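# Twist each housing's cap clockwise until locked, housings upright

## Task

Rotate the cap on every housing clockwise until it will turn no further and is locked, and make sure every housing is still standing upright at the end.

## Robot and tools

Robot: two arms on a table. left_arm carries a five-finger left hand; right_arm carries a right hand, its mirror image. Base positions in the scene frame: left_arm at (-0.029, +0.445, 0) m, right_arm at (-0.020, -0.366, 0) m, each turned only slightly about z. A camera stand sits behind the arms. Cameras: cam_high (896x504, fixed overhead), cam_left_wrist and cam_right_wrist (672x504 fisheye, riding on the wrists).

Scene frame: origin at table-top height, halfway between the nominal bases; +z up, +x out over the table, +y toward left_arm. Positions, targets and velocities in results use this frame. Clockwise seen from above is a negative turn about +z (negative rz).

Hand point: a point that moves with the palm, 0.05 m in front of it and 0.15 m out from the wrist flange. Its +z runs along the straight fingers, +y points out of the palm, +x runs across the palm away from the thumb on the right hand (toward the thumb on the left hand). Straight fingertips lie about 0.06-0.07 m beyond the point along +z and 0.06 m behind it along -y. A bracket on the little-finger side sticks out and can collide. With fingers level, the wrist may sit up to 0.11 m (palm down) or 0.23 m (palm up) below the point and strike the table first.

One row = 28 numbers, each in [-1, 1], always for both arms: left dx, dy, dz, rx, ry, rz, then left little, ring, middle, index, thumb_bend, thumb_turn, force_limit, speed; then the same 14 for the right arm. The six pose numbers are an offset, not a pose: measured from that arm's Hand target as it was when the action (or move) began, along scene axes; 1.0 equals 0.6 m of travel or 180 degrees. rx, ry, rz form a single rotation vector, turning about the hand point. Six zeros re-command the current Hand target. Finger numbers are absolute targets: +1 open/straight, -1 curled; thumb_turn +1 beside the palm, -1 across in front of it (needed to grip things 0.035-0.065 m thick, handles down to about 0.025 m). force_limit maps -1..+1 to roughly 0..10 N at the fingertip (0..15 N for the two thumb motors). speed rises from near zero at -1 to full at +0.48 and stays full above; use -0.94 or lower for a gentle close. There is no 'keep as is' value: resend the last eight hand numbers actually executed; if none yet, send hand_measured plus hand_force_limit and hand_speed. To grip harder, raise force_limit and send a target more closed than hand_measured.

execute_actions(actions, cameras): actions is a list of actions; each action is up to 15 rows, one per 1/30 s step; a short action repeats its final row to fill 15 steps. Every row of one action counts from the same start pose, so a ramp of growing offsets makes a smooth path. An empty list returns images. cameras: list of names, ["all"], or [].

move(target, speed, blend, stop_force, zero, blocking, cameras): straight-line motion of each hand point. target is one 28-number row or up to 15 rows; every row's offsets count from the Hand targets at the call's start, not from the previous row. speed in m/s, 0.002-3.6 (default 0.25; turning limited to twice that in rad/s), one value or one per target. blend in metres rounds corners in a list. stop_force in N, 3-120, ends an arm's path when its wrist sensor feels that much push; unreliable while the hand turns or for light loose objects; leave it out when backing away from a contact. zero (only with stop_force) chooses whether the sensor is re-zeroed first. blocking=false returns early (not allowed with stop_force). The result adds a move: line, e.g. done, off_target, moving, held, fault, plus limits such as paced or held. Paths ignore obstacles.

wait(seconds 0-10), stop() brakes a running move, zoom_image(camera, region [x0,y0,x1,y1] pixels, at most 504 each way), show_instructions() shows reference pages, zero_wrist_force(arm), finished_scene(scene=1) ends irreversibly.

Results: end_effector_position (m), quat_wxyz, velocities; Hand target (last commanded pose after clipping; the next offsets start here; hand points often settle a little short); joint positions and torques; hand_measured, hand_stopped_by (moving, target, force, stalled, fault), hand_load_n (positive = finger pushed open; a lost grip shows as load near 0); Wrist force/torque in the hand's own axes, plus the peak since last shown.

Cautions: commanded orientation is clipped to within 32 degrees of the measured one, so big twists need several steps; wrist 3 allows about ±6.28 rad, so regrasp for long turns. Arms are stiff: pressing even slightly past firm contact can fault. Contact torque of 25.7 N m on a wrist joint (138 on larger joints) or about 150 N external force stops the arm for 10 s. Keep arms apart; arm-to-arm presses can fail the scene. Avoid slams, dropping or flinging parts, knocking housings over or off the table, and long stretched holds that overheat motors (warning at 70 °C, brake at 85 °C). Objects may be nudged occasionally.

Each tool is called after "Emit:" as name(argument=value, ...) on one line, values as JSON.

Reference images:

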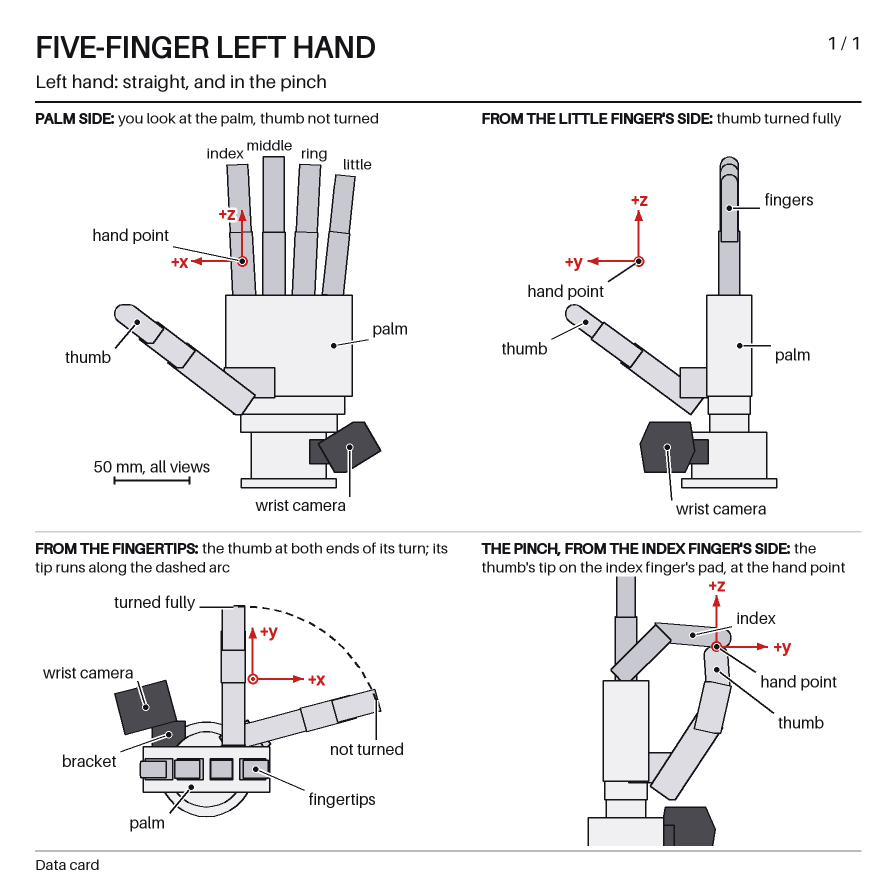

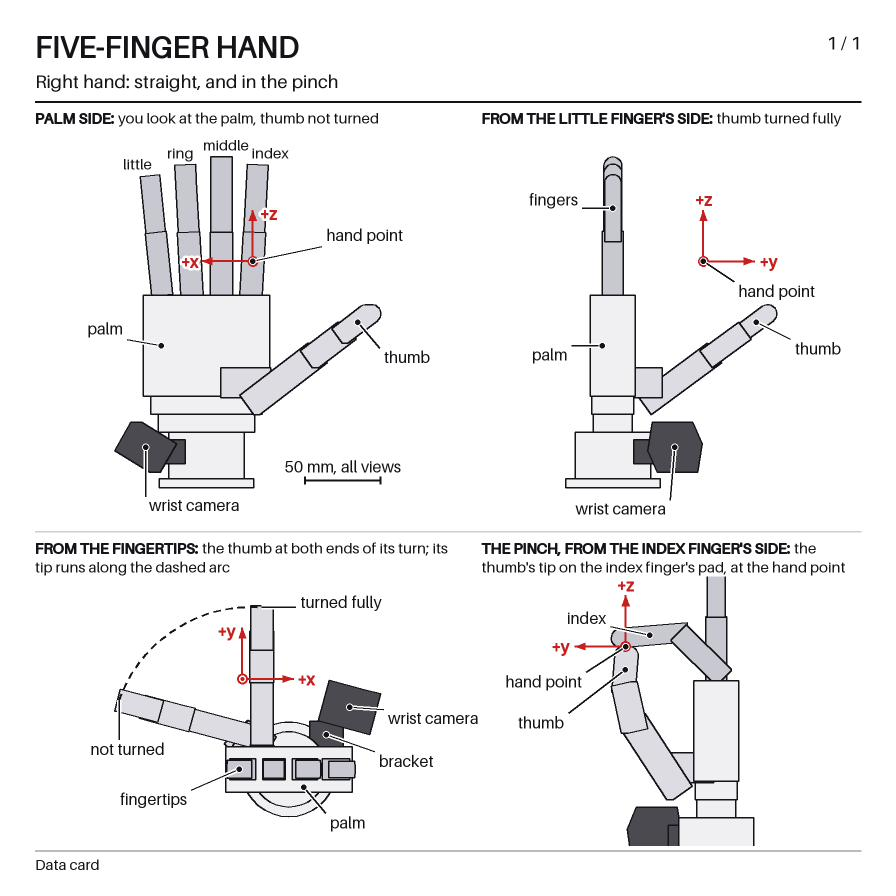

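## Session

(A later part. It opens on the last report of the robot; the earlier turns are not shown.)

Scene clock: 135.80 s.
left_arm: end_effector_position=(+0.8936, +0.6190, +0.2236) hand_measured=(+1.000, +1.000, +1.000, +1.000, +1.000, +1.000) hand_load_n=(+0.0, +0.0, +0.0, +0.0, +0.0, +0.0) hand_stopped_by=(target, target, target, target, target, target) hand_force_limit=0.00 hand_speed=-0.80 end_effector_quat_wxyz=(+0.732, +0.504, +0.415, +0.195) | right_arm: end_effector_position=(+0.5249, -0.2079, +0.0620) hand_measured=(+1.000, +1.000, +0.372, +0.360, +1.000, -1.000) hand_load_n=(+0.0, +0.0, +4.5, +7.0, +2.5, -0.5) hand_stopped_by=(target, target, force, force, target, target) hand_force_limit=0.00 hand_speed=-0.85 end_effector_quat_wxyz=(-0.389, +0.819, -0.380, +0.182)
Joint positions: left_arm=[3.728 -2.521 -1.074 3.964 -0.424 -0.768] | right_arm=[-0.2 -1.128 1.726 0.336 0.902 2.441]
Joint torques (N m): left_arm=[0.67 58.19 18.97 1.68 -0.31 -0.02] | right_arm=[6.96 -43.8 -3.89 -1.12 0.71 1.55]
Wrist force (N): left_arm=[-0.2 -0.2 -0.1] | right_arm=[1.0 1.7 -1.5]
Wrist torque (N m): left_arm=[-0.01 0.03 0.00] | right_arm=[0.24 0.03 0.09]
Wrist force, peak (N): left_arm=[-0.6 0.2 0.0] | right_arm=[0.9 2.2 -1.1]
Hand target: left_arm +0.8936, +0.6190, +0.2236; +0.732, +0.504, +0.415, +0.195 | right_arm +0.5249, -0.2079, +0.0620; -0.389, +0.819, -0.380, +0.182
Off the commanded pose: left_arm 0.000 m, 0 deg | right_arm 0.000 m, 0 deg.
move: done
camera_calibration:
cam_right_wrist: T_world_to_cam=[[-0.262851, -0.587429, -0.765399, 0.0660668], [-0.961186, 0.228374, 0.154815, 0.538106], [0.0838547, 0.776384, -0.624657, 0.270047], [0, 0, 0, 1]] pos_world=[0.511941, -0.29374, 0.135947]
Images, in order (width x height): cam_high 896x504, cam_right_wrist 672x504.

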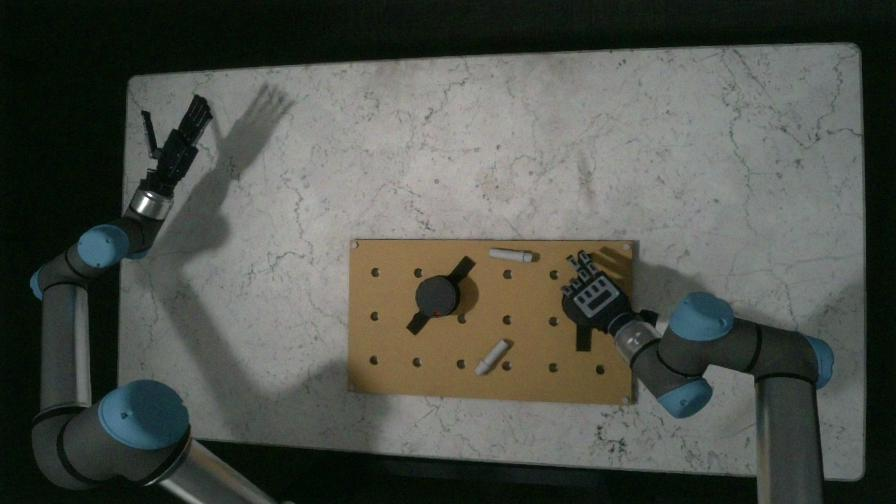

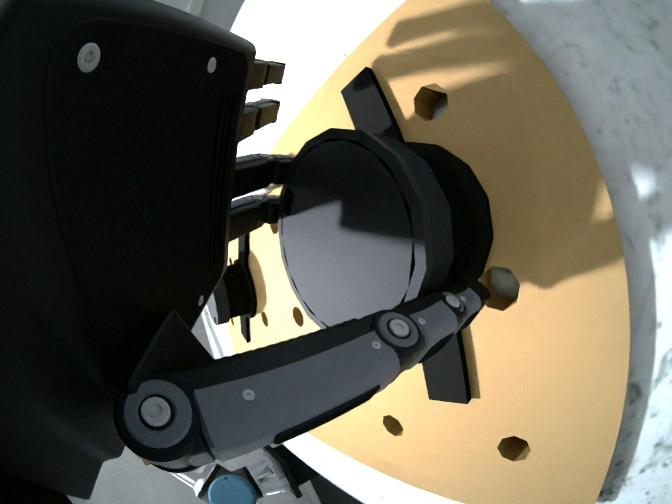

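Emit:
move(target=[[-0.239,-0.282,0.26,-0.1425,0.3655,0.078,-0.9,-0.9,1,1,1,1,0,0,0,0,0,0,0,0,1,1,0.2,0.2,1,-1,0.0,-0.85],[-0.65,-0.70,0.15,-0.285,0.731,0.156,-0.9,-0.9,1,1,1,1,0,0,0,0,0,0,0,0,1,1,0.2,0.2,1,-1,0.0,-0.85]], blend=[0.1,0], cameras=["all"])

Scene clock: 182.03 s.
left_arm: end_effector_position=(+0.5037, +0.1990, +0.3137) hand_measured=(-0.900, -0.900, +1.000, +1.000, +1.000, +1.000) hand_load_n=(+0.0, +0.0, +0.0, +0.0, +0.0, +0.0) hand_stopped_by=(target, target, target, target, target, target) hand_force_limit=0.00 hand_speed=0.00 end_effector_quat_wxyz=(+0.000, +0.000, +0.924, -0.382) | right_arm: end_effector_position=(+0.5249, -0.2079, +0.0620) hand_measured=(+1.000, +1.000, +0.372, +0.360, +1.000, -1.000) hand_load_n=(+0.0, +0.0, +4.0, +7.5, +2.5, +0.0) hand_stopped_by=(target, target, force, force, target, target) hand_force_limit=0.00 hand_speed=-0.85 end_effector_quat_wxyz=(-0.389, +0.819, -0.380, +0.182)
Joint positions: left_arm=[3.215 -2.252 -0.794 1.439 -0.787 -1.518] | right_arm=[-0.2 -1.129 1.726 0.335 0.903 2.442]
Joint torques (N m): left_arm=[-7.14 60.91 5.58 -0.87 2.48 -1.79] | right_arm=[7.24 -42.74 -5.58 -0.86 0.67 1.87]
Wrist force (N): left_arm=[-2.1 0.5 2.8] | right_arm=[1.1 1.7 -1.4]
Wrist torque (N m): left_arm=[-0.35 0.28 0.12] | right_arm=[0.23 0.00 0.09]
Wrist force, peak (N): left_arm=[-1.9 0.2 3.4] | right_arm=[1.1 2.0 -1.5]
Hand target: left_arm +0.5036, +0.1990, +0.3136; +0.000, +0.000, +0.924, -0.382 | right_arm +0.5249, -0.2079, +0.0620; -0.389, +0.819, -0.380, +0.182
Off the commanded pose: left_arm 0.000 m, 0 deg | right_arm 0.000 m, 0 deg.
move: done
camera_calibration:
cam_left_wrist: T_world_to_cam=[[-0.285111, -0.648714, 0.705607, 0.0488714], [-0.832448, 0.532503, 0.153204, 0.269477], [-0.475123, -0.543701, -0.691843, 0.681705], [0, 0, 0, 1]] pos_world=[0.562153, 0.25885, 0.395864]
cam_right_wrist: T_world_to_cam=[[-0.263039, -0.587341, -0.765402, 0.0661635], [-0.961117, 0.228637, 0.154851, 0.538048], [0.0840487, 0.776373, -0.624644, 0.269951], [0, 0, 0, 1]] pos_world=[0.511842, -0.29374, 0.135947]

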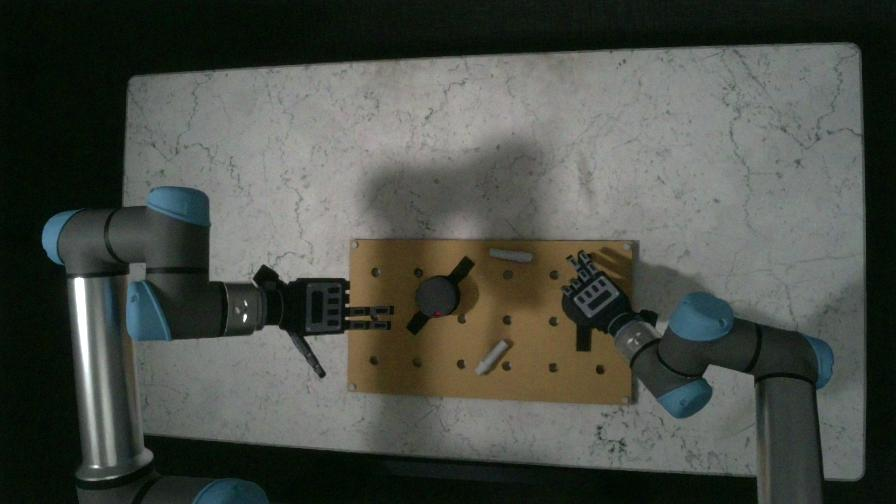

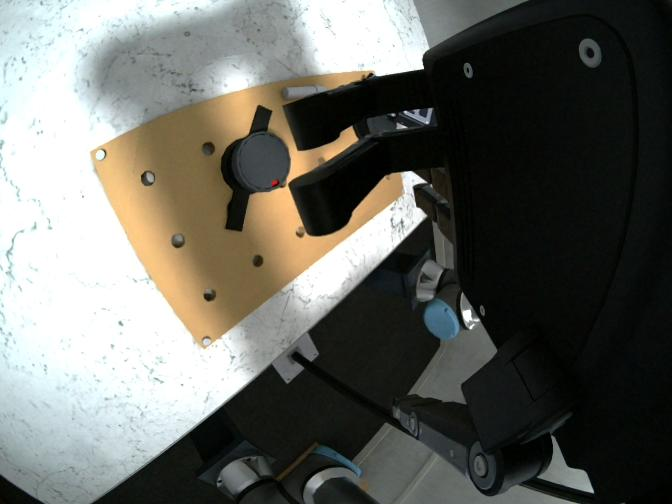

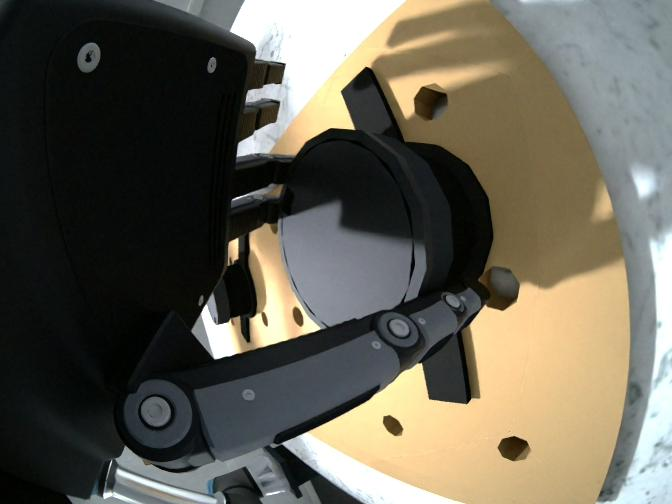

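Emit:
move(target=[[0,0,0,0,0,0,-0.9,-0.9,1,1,1,1,0,0,0,0,0,0,0,0,1,1,1,1,1,-1,0.0,-0.6],[0,0,0,0,0,0,-0.9,-0.9,1,1,1,1,0,0,-0.0153,-0.0129,0,0,0,0,1,1,1,1,1,-1,0.0,-0.6],[0,0,0,0,0,0,-0.9,-0.9,1,1,1,1,0,0,-0.0055,-0.0343,0,0,0,0.3333,1,1,1,1,1,-1,0.0,-0.6]], speed=0.25, cameras=["cam_high","cam_right_wrist"])

Emit:
zoom_image(camera="cam_high", region=[530, 235, 650, 355])

Scene clock: 207.40 s.
left_arm: end_effector_position=(+0.5036, +0.1990, +0.3136) hand_measured=(-0.900, -0.900, +1.000, +1.000, +1.000, +1.000) hand_load_n=(+0.0, +0.0, +0.0, +0.0, +0.0, +0.0) hand_stopped_by=(target, target, target, target, target, target) hand_force_limit=0.00 hand_speed=0.00 end_effector_quat_wxyz=(+0.000, +0.000, +0.924, -0.382) | right_arm: end_effector_position=(+0.5216, -0.2285, +0.0620) hand_measured=(+1.000, +1.000, +1.000, +1.000, +1.000, -1.000) hand_load_n=(+0.0, +0.0, +0.0, +0.0, +0.0, +0.0) hand_stopped_by=(target, target, target, target, target, target) hand_force_limit=0.00 hand_speed=-0.60 end_effector_quat_wxyz=(-0.428, +0.899, +0.080, -0.036)
Joint positions: left_arm=[3.214 -2.252 -0.795 1.44 -0.787 -1.518] | right_arm=[-0.216 -0.658 1.195 1.497 0.782 0.955]
Joint torques (N m): left_arm=[-5.98 60.05 8.15 -0.91 2.59 -1.36] | right_arm=[6.74 -37.34 -32.53 4.99 0.66 -1.91]
Wrist force (N): left_arm=[-2.2 0.4 2.6] | right_arm=[0.7 2.2 -1.2]
Wrist torque (N m): left_arm=[-0.35 0.29 0.11] | right_arm=[0.28 -0.02 0.27]
Wrist force, peak (N): left_arm=[-2.6 0.8 2.6] | right_arm=[0.7 2.2 -2.1]
Hand target: left_arm +0.5036, +0.1990, +0.3136; +0.000, +0.000, +0.924, -0.382 | right_arm +0.5216, -0.2285, +0.0620; -0.428, +0.899, +0.080, -0.037
Off the commanded pose: left_arm 0.000 m, 0 deg | right_arm 0.000 m, 0 deg.
move: done
camera_calibration:
cam_right_wrist: T_world_to_cam=[[0.37701, -0.521622, -0.765359, -0.265612], [-0.67894, -0.717709, 0.154706, 0.176253], [-0.630003, 0.461307, -0.624733, 0.586655], [0, 0, 0, 1]] pos_world=[0.589399, -0.282679, 0.135947]
Images, in order (width x height): cam_high 896x504, cam_right_wrist 672x504.

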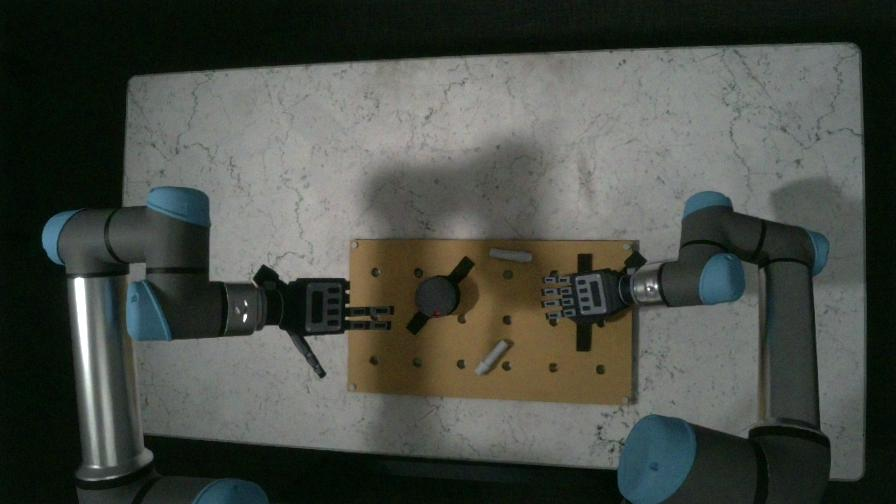

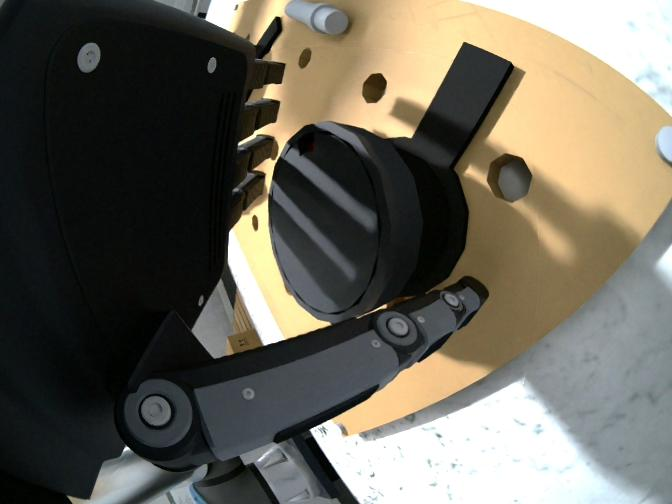

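Scaled by 4.200 from the camera's 896x504 image, which has a finer 1280x720 frame.

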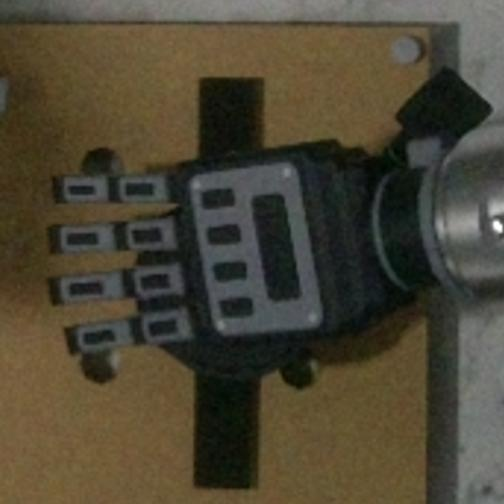

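Emit:
move(target=[-0.0977,-0.465,-0.356,0,0,0,-0.9,-0.9,1,1,1,1,0,0,0,0,0,0,0,0,1,1,1,1,1,-1,0.0,-0.6], speed=0.15, cameras=["all"])

Emit:
zoom_image(camera="cam_high", region=[470, 260, 630, 380])

Scene clock: 217.80 s.
left_arm: end_effector_position=(+0.4450, -0.0799, +0.1002) hand_measured=(-0.900, -0.900, +1.000, +1.000, +1.000, +1.000) hand_load_n=(+0.0, +0.0, +0.0, -0.5, +0.0, -0.5) hand_stopped_by=(target, target, target, target, target, target) hand_force_limit=0.00 hand_speed=0.00 end_effector_quat_wxyz=(+0.000, +0.000, +0.924, -0.382) end_effector_velocity=(+0.002, +0.000, -0.001) end_effector_angular_velocity=(+0.000, -0.001, +0.003) | right_arm: end_effector_position=(+0.5216, -0.2285, +0.0620) hand_measured=(+1.000, +1.000, +1.000, +1.000, +1.000, -1.000) hand_load_n=(+0.0, +0.0, +0.0, +0.0, +0.0, +0.0) hand_stopped_by=(target, target, target, target, target, target) hand_force_limit=0.00 hand_speed=-0.60 end_effector_quat_wxyz=(-0.428, +0.899, +0.080, -0.037)
Joint positions: left_arm=[2.728 -2.46 -0.863 2.162 -0.881 -2.168] | right_arm=[-0.216 -0.658 1.195 1.497 0.782 0.954]
Joint velocities: left_arm=[0 -0.003 0.005 0.001 -0.001 -0.003] | right_arm=[within noise]
Joint torques (N m): left_arm=[-7.6 42.31 28.32 0.21 -0.86 -1.14] | right_arm=[6.78 -37.89 -31.68 5.04 0.55 -1.76]
Wrist force (N): left_arm=[-2.8 0.7 2.8] | right_arm=[0.7 2.3 -1.1]
Wrist torque (N m): left_arm=[-0.29 0.37 0.10] | right_arm=[0.29 -0.02 0.27]
Wrist force, peak (N): left_arm=[-3.0 0.6 3.4] | right_arm=[0.7 2.4 -1.4]
Hand target: left_arm +0.4450, -0.0800, +0.1000; +0.000, +0.000, +0.924, -0.382 | right_arm +0.5216, -0.2285, +0.0620; -0.428, +0.899, +0.080, -0.037
Off the commanded pose: left_arm 0.000 m, 0 deg | right_arm 0.000 m, 0 deg.
move: done
camera_calibration:
cam_left_wrist: T_world_to_cam=[[-0.284821, -0.648588, 0.70584, 0.00183433], [-0.832478, 0.532424, 0.153315, 0.401875], [-0.475245, -0.543929, -0.691581, 0.35451], [0, 0, 0, 1]] pos_world=[0.503554, -0.0199496, 0.182264]
cam_right_wrist: T_world_to_cam=[[0.377051, -0.521525, -0.765404, -0.265603], [-0.678717, -0.717898, 0.154808, 0.176053], [-0.630219, 0.461122, -0.624652, 0.586719], [0, 0, 0, 1]] pos_world=[0.589398, -0.28268, 0.135947]

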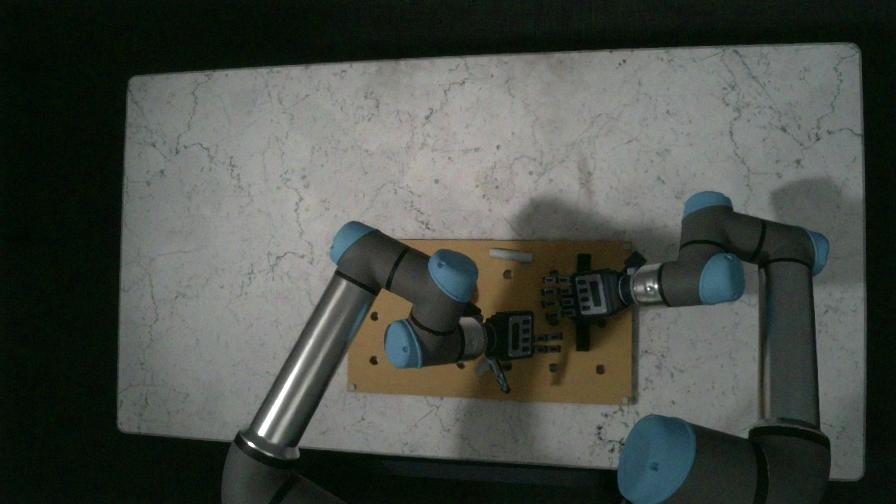

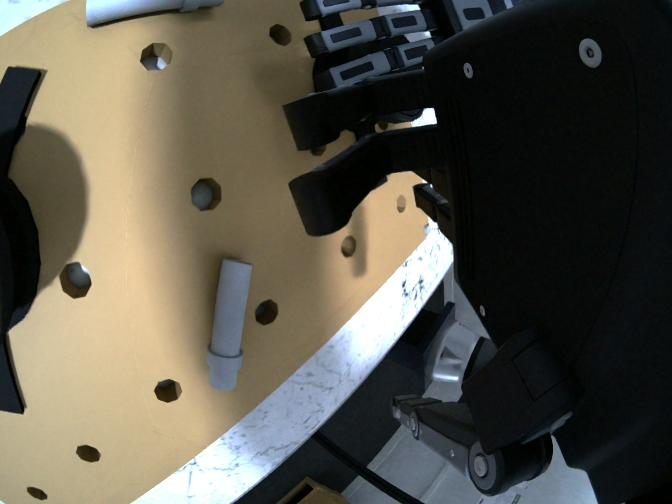

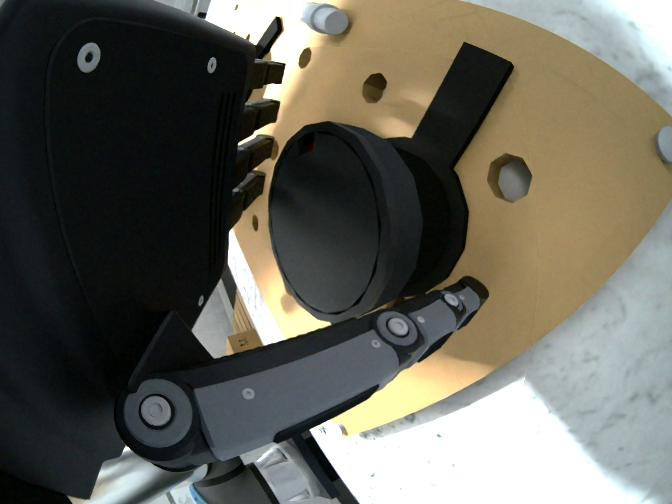

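Scaled by 3.150 from the camera's 896x504 image, which has a finer 1280x720 frame.

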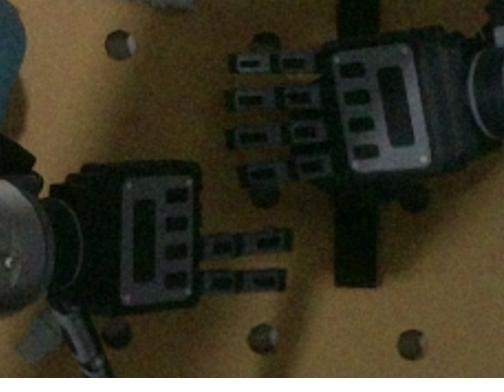

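Emit:
move(target=[0,0,-0.14,0,0,0,-0.9,-0.9,1,1,1,1,0,0,0,0,0,0,0,0,1,1,1,1,1,-1,0.0,-0.6], speed=0.03, stop_force=5, cameras=["all"])

Scene clock: 228.30 s.
left_arm: end_effector_position=(+0.4450, -0.0800, +0.0284) hand_measured=(-0.900, -0.900, +1.000, +1.000, +1.000, +1.000) hand_load_n=(+0.0, +0.0, +0.5, +0.0, +0.0, +0.0) hand_stopped_by=(target, target, target, target, target, target) hand_force_limit=0.00 hand_speed=0.00 end_effector_quat_wxyz=(+0.000, +0.000, +0.924, -0.382) | right_arm: end_effector_position=(+0.5216, -0.2285, +0.0620) hand_measured=(+1.000, +1.000, +1.000, +1.000, +1.000, -1.000) hand_load_n=(+0.0, +0.0, +0.0, +0.0, +0.0, +0.0) hand_stopped_by=(target, target, target, target, target, target) hand_force_limit=0.00 hand_speed=-0.60 end_effector_quat_wxyz=(-0.428, +0.899, +0.080, -0.037)
Joint positions: left_arm=[2.728 -2.514 -0.951 2.303 -0.881 -2.169] | right_arm=[-0.216 -0.658 1.195 1.497 0.782 0.954]
Joint torques (N m): left_arm=[-0.96 65.94 28 -3.73 -0.28 -0.43] | right_arm=[6.55 -38.62 -32.76 5.01 0.62 -1.63]
Wrist force (N): left_arm=[-3.1 -3.0 -0.5] | right_arm=[0.8 2.1 -1.1]
Wrist torque (N m): left_arm=[-0.01 0.24 0.17] | right_arm=[0.25 -0.04 0.27]
Wrist force, peak (N): left_arm=[-2.4 -13.7 -22.4] | right_arm=[0.8 2.6 -1.0]
Hand target: left_arm +0.4450, -0.0800, +0.0285; +0.000, +0.000, +0.924, -0.382 (not the last commanded pose) | right_arm +0.5216, -0.2285, +0.0620; -0.428, +0.899, +0.080, -0.037
Off the commanded pose: left_arm 0.012 m, 0 deg | right_arm 0.000 m, 0 deg.
move: contact (left_arm)
camera_calibration:
cam_left_wrist: T_world_to_cam=[[-0.284771, -0.648735, 0.705725, 0.0522694], [-0.832501, 0.532353, 0.153436, 0.412888], [-0.475235, -0.543822, -0.691671, 0.304775], [0, 0, 0, 1]] pos_world=[0.503454, -0.0201499, 0.110564]
cam_right_wrist: T_world_to_cam=[[0.377051, -0.521525, -0.765404, -0.265603], [-0.678717, -0.717898, 0.154808, 0.176053], [-0.630219, 0.461122, -0.624652, 0.586719], [0, 0, 0, 1]] pos_world=[0.589398, -0.28268, 0.135947]

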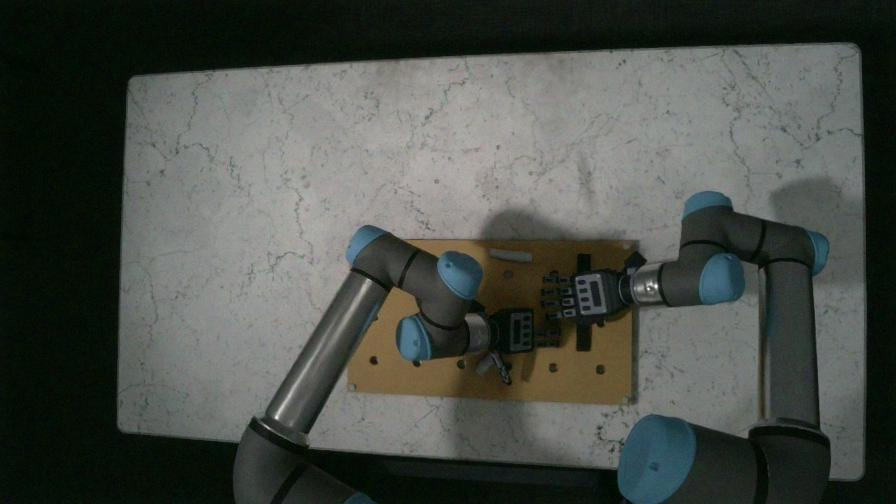

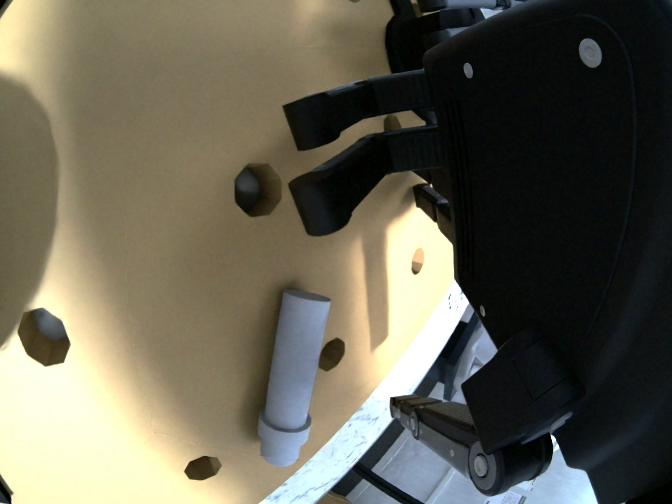

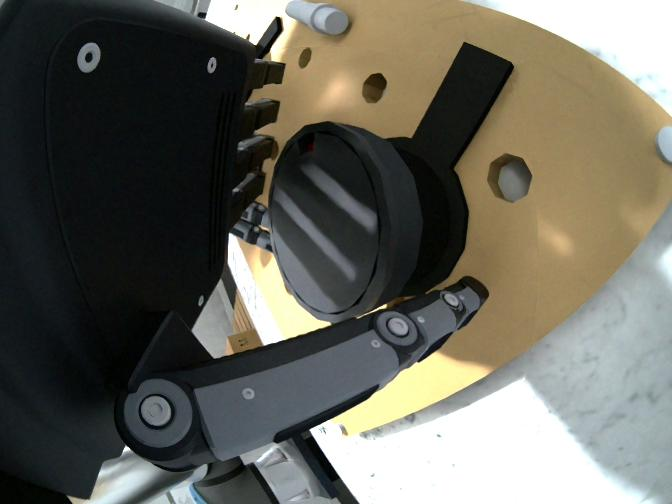

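Emit:
move(target=[0,-0.05,0.0017,0,0,0,-0.9,-0.9,1,1,1,1,0,0,0,0,0,0,0,0,1,1,1,1,1,-1,0.0,-0.6], speed=0.05, stop_force=5, cameras=["all"])

Emit:
zoom_image(camera="cam_high", region=[510, 260, 630, 380])

Emit:
zoom_image(camera="cam_left_wrist", region=[240, 0, 480, 300])

Scene clock: 238.33 s.
left_arm: end_effector_position=(+0.4448, -0.1061, +0.0294) hand_measured=(-0.900, -0.900, +1.000, +1.000, +1.000, +1.000) hand_load_n=(+0.0, +0.0, +0.0, +0.0, +0.0, +0.0) hand_stopped_by=(target, target, target, target, target, target) hand_force_limit=0.00 hand_speed=0.00 end_effector_quat_wxyz=(+0.001, +0.000, +0.924, -0.383) | right_arm: end_effector_position=(+0.5216, -0.2285, +0.0620) hand_measured=(+1.000, +1.000, +1.000, +1.000, +1.000, -1.000) hand_load_n=(+0.0, +0.0, +0.0, -3.5, +0.0, +0.0) hand_stopped_by=(target, target, target, target, target, target) hand_force_limit=0.00 hand_speed=-0.60 end_effector_quat_wxyz=(-0.428, +0.899, +0.080, -0.037)
Joint positions: left_arm=[2.691 -2.554 -0.864 2.285 -0.896 -2.212] | right_arm=[-0.216 -0.658 1.195 1.497 0.782 0.954]
Joint torques (N m): left_arm=[7.48 67.21 6.27 0.24 2.16 1.53] | right_arm=[5.9 -42.83 -25.83 4.98 -3.12 -0.73]
Wrist force (N): left_arm=[-2.0 0.6 -0.2] | right_arm=[0.8 5.1 -1.1]
Wrist torque (N m): left_arm=[-0.11 0.14 0.08] | right_arm=[0.10 -0.04 0.28]
Wrist force, peak (N): left_arm=[-1.6 7.5 -4.1] | right_arm=[-0.6 9.4 -8.0]
Hand target: left_arm +0.4448, -0.1061, +0.0294; +0.001, +0.000, +0.924, -0.383 (not the last commanded pose) | right_arm +0.5216, -0.2285, +0.0620; -0.428, +0.899, +0.080, -0.037
Off the commanded pose: left_arm 0.004 m, 0 deg | right_arm 0.000 m, 0 deg.
move: contact (left_arm)
camera_calibration:
cam_left_wrist: T_world_to_cam=[[-0.285043, -0.648289, 0.706025, 0.0347639], [-0.832692, 0.532298, 0.152586, 0.426596], [-0.474736, -0.544408, -0.691553, 0.290941], [0, 0, 0, 1]] pos_world=[0.503253, -0.0461489, 0.111564]
cam_right_wrist: T_world_to_cam=[[0.377105, -0.52147, -0.765416, -0.265617], [-0.678689, -0.717938, 0.154747, 0.176034], [-0.630217, 0.461123, -0.624653, 0.586719], [0, 0, 0, 1]] pos_world=[0.589398, -0.28268, 0.135947]

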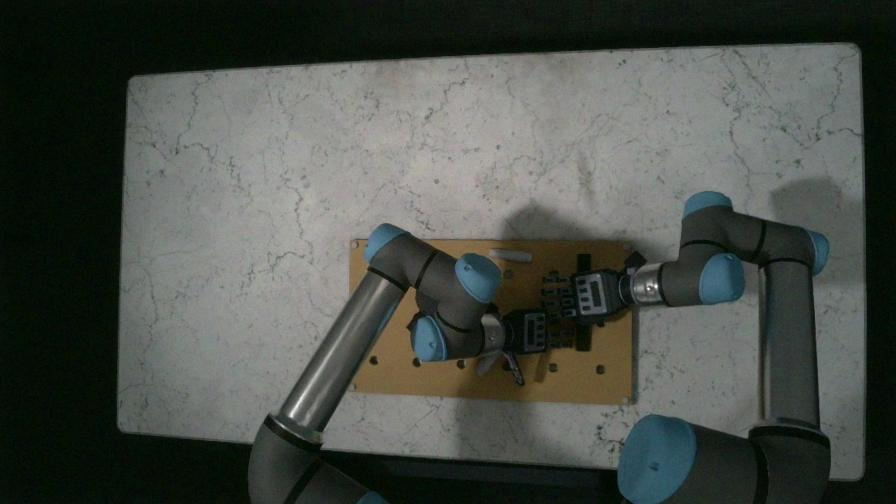

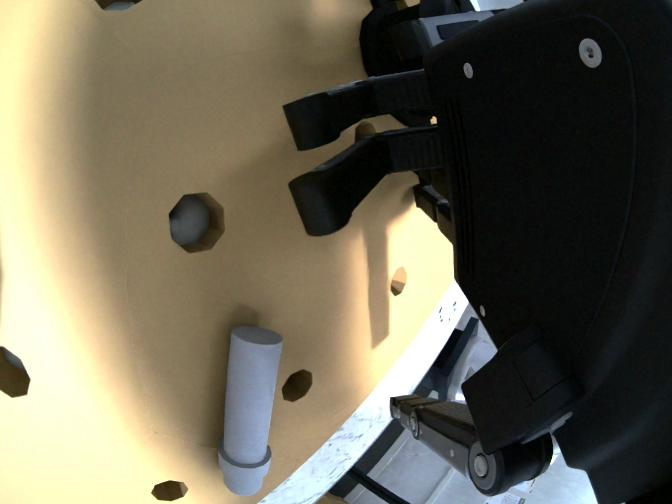

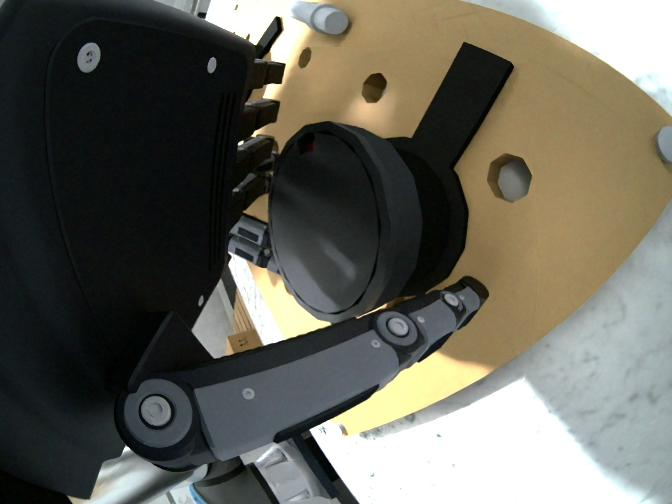

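Scaled by 4.200 from the camera's 896x504 image, which has a finer 1280x720 frame.

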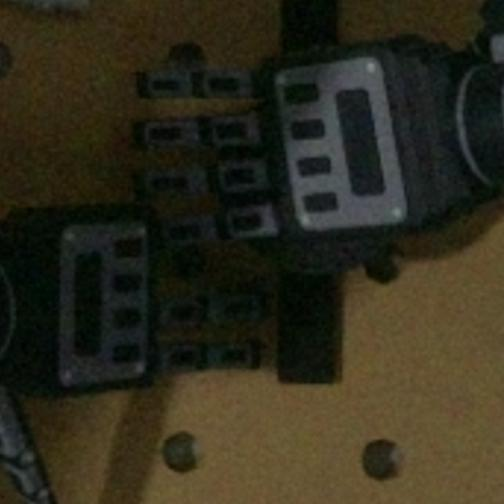

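Scaled by 1.680 from the camera's 672x504 image, which has a finer 960x720 frame.

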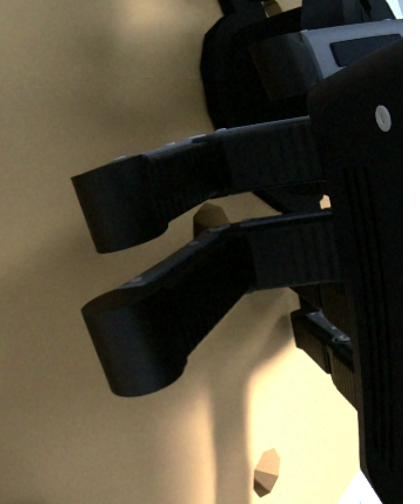

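Emit:
move(target=[[0,0.06,0.01,0,0,0,-0.9,-0.9,1,1,1,1,0,0,0,0,0,0,0,0,1,1,1,1,1,-1,0.0,-0.6],[-0.078,0.04,0.01,0,0,0.1667,-0.9,-0.9,1,1,1,1,0,0,0,0,0,0,0,0,1,1,1,1,1,-1,0.0,-0.6]], speed=0.1, cameras=["all"])

Emit:
zoom_image(camera="cam_high", region=[510, 260, 630, 380])

Scene clock: 254.53 s.
left_arm: end_effector_position=(+0.3980, -0.0821, +0.0354) hand_measured=(-0.900, -0.900, +1.000, +1.000, +1.000, +1.000) hand_load_n=(+0.0, +0.0, -0.5, +0.0, +0.0, -0.5) hand_stopped_by=(target, target, target, target, target, target) hand_force_limit=0.00 hand_speed=0.00 end_effector_quat_wxyz=(+0.100, -0.239, +0.893, -0.369) | right_arm: end_effector_position=(+0.5216, -0.2285, +0.0620) hand_measured=(+1.000, +1.000, +1.000, +1.000, +1.000, -1.000) hand_load_n=(+0.0, +0.0, +0.0, -0.5, +0.0, +0.0) hand_stopped_by=(target, target, target, target, target, target) hand_force_limit=0.00 hand_speed=-0.60 end_effector_quat_wxyz=(-0.428, +0.899, +0.080, -0.037)
Joint positions: left_arm=[2.623 -2.233 -1.375 2.76 -1.231 -2.778] | right_arm=[-0.216 -0.658 1.195 1.497 0.782 0.954]
Joint torques (N m): left_arm=[-9.93 58.37 5.54 1.02 -1.23 -1.36] | right_arm=[5.73 -55.33 -13.95 4.9 -0.48 1.31]
Wrist force (N): left_arm=[-2.5 0.6 2.7] | right_arm=[0.6 2.2 -1.0]
Wrist torque (N m): left_arm=[-0.23 0.38 0.12] | right_arm=[0.26 -0.02 0.27]
Wrist force, peak (N): left_arm=[-2.6 0.5 3.2] | right_arm=[0.7 5.6 -1.1]
Hand target: left_arm +0.3980, -0.0821, +0.0354; +0.100, -0.239, +0.893, -0.369 | right_arm +0.5216, -0.2285, +0.0620; -0.428, +0.899, +0.080, -0.037
Off the commanded pose: left_arm 0.000 m, 0 deg | right_arm 0.000 m, 0 deg.
move: done
camera_calibration:
cam_left_wrist: T_world_to_cam=[[0.0770503, -0.704006, 0.706002, -0.115969], [-0.987262, 0.044989, 0.152608, 0.395491], [-0.139199, -0.708767, -0.691572, 0.138879], [0, 0, 0, 1]] pos_world=[0.41872, -0.00100261, 0.117564]
cam_right_wrist: T_world_to_cam=[[0.377051, -0.521525, -0.765404, -0.265603], [-0.678717, -0.717898, 0.154808, 0.176053], [-0.630219, 0.461122, -0.624652, 0.586719], [0, 0, 0, 1]] pos_world=[0.589398, -0.28268, 0.135947]

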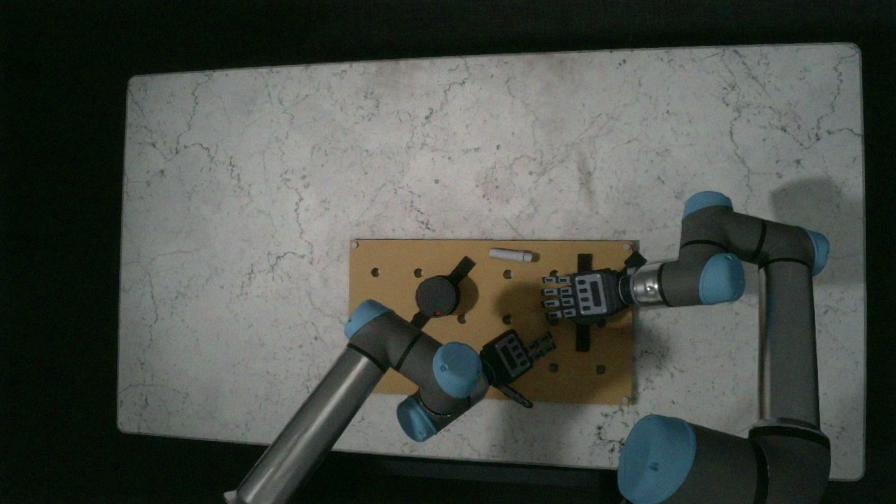

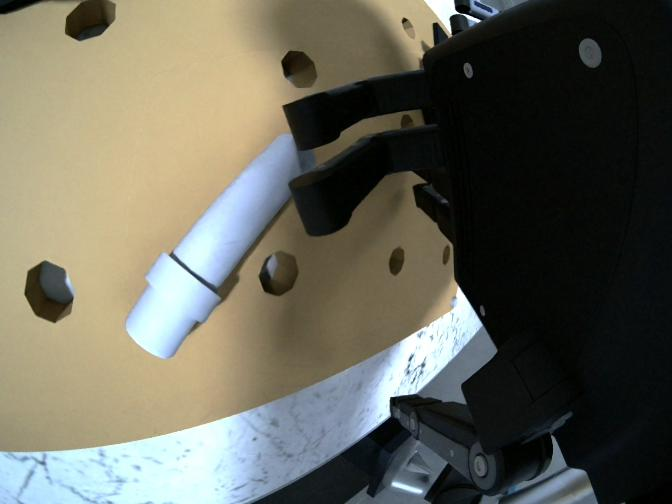

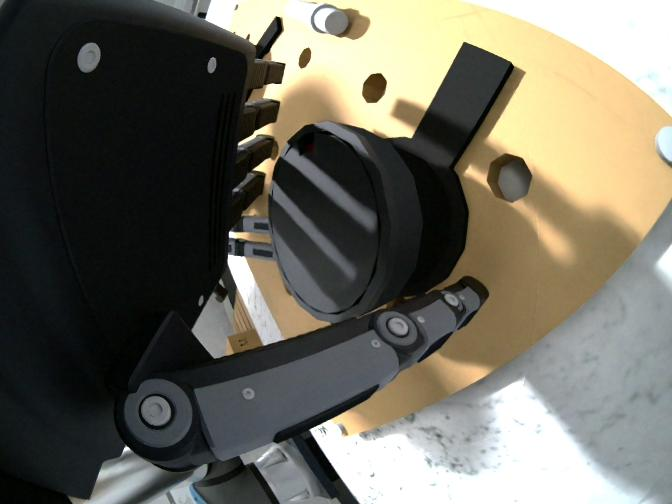

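Scaled by 4.200 from the camera's 896x504 image, which has a finer 1280x720 frame.

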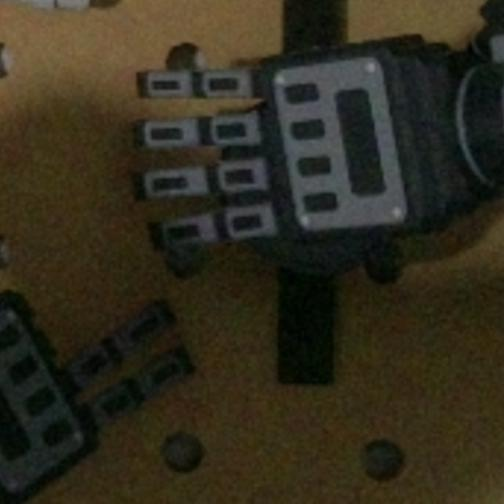

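Emit:
move(target=[[0,0,0,0,0,0,-0.9,-0.9,1,1,1,1,0,0,-0.0035,0.0197,0,0,0,0,1,1,1,1,1,-1,0.0,-0.6],[0,-0.058,-0.0095,0,0,0,-0.9,-0.9,1,1,1,1,0,0,-0.0035,0.0197,0,0,0,0,1,1,0.2,0.2,1,-1,0.3,-0.8]], speed=0.1, cameras=["all"])

Emit:
zoom_image(camera="cam_high", region=[510, 260, 630, 380])

Scene clock: 265.33 s.
left_arm: end_effector_position=(+0.3980, -0.1169, +0.0297) hand_measured=(-0.900, -0.900, +1.000, +1.000, +1.000, +1.000) hand_load_n=(+0.0, +0.0, +0.0, +0.0, +0.0, +0.0) hand_stopped_by=(target, target, target, target, target, target) hand_force_limit=0.00 hand_speed=0.00 end_effector_quat_wxyz=(+0.100, -0.239, +0.893, -0.369) | right_arm: end_effector_position=(+0.5195, -0.2167, +0.0620) hand_measured=(+1.000, +1.000, +0.340, +0.358, +1.000, -1.000) hand_load_n=(+0.0, -0.5, +12.0, +7.5, +4.5, +2.0) hand_stopped_by=(target, target, force, force, target, target) hand_force_limit=0.30 hand_speed=-0.80 end_effector_quat_wxyz=(-0.428, +0.899, +0.080, -0.037)
Joint positions: left_arm=[2.57 -2.293 -1.283 2.741 -1.266 -2.82] | right_arm=[-0.197 -0.664 1.201 1.479 0.773 0.979]
Joint torques (N m): left_arm=[-7.57 38.57 30.05 -2.41 -1.2 -1.27] | right_arm=[5.8 -56.45 -6.54 2.26 -1.29 1.71]
Wrist force (N): left_arm=[-2.3 0.7 2.6] | right_arm=[0.5 1.0 -0.7]
Wrist torque (N m): left_arm=[-0.18 0.30 0.11] | right_arm=[0.25 0.00 0.09]
Wrist force, peak (N): left_arm=[-2.5 0.9 3.0] | right_arm=[0.9 2.5 -1.2]
Hand target: left_arm +0.3980, -0.1169, +0.0297; +0.100, -0.239, +0.893, -0.369 | right_arm +0.5195, -0.2167, +0.0620; -0.428, +0.899, +0.080, -0.037
Off the commanded pose: left_arm 0.000 m, 0 deg | right_arm 0.000 m, 0 deg.
move: done
camera_calibration:
cam_left_wrist: T_world_to_cam=[[0.0773447, -0.703954, 0.706022, -0.13656], [-0.987283, 0.0445703, 0.152597, 0.397822], [-0.138888, -0.708846, -0.691554, 0.110123], [0, 0, 0, 1]] pos_world=[0.41862, -0.0358025, 0.111864]
cam_right_wrist: T_world_to_cam=[[0.377105, -0.52147, -0.765416, -0.258672], [-0.678689, -0.717938, 0.154747, 0.18308], [-0.630217, 0.461123, -0.624653, 0.579954], [0, 0, 0, 1]] pos_world=[0.587298, -0.27088, 0.135947]

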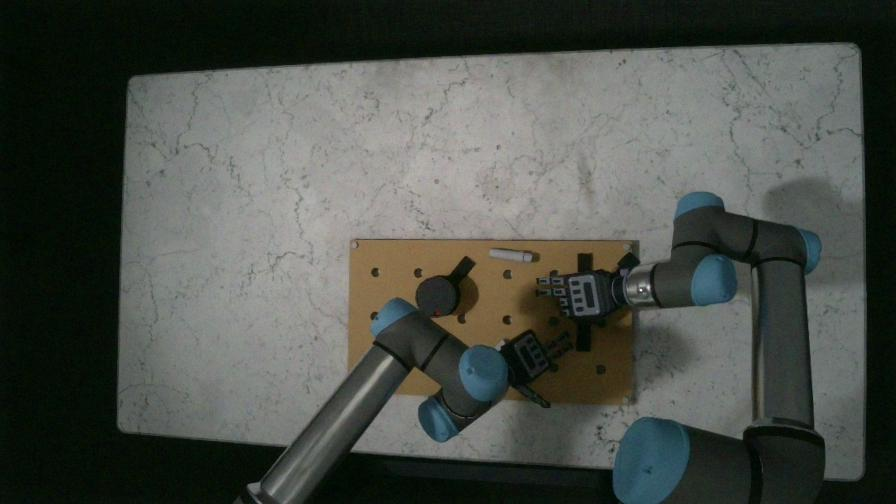

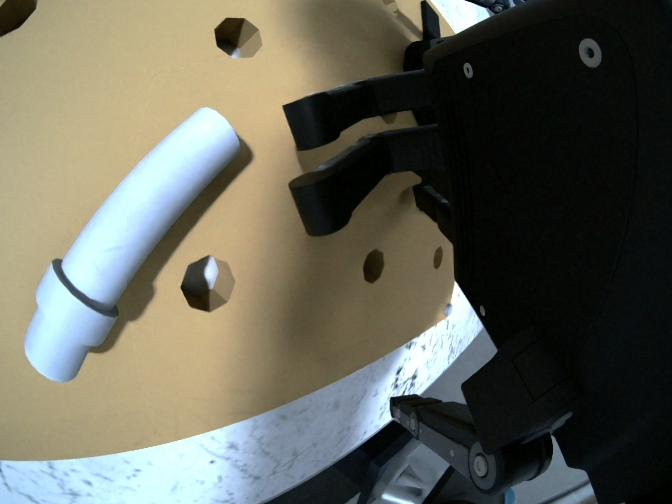

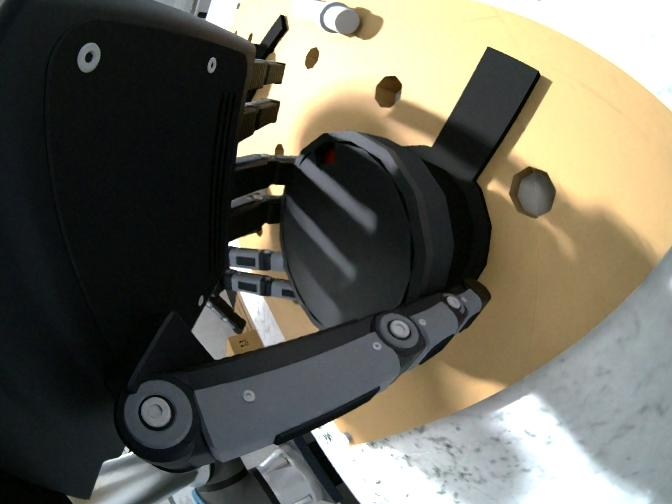

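Scaled by 4.200 from the camera's 896x504 image, which has a finer 1280x720 frame.

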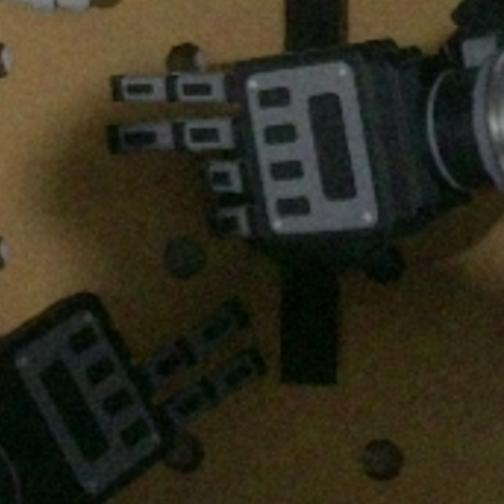

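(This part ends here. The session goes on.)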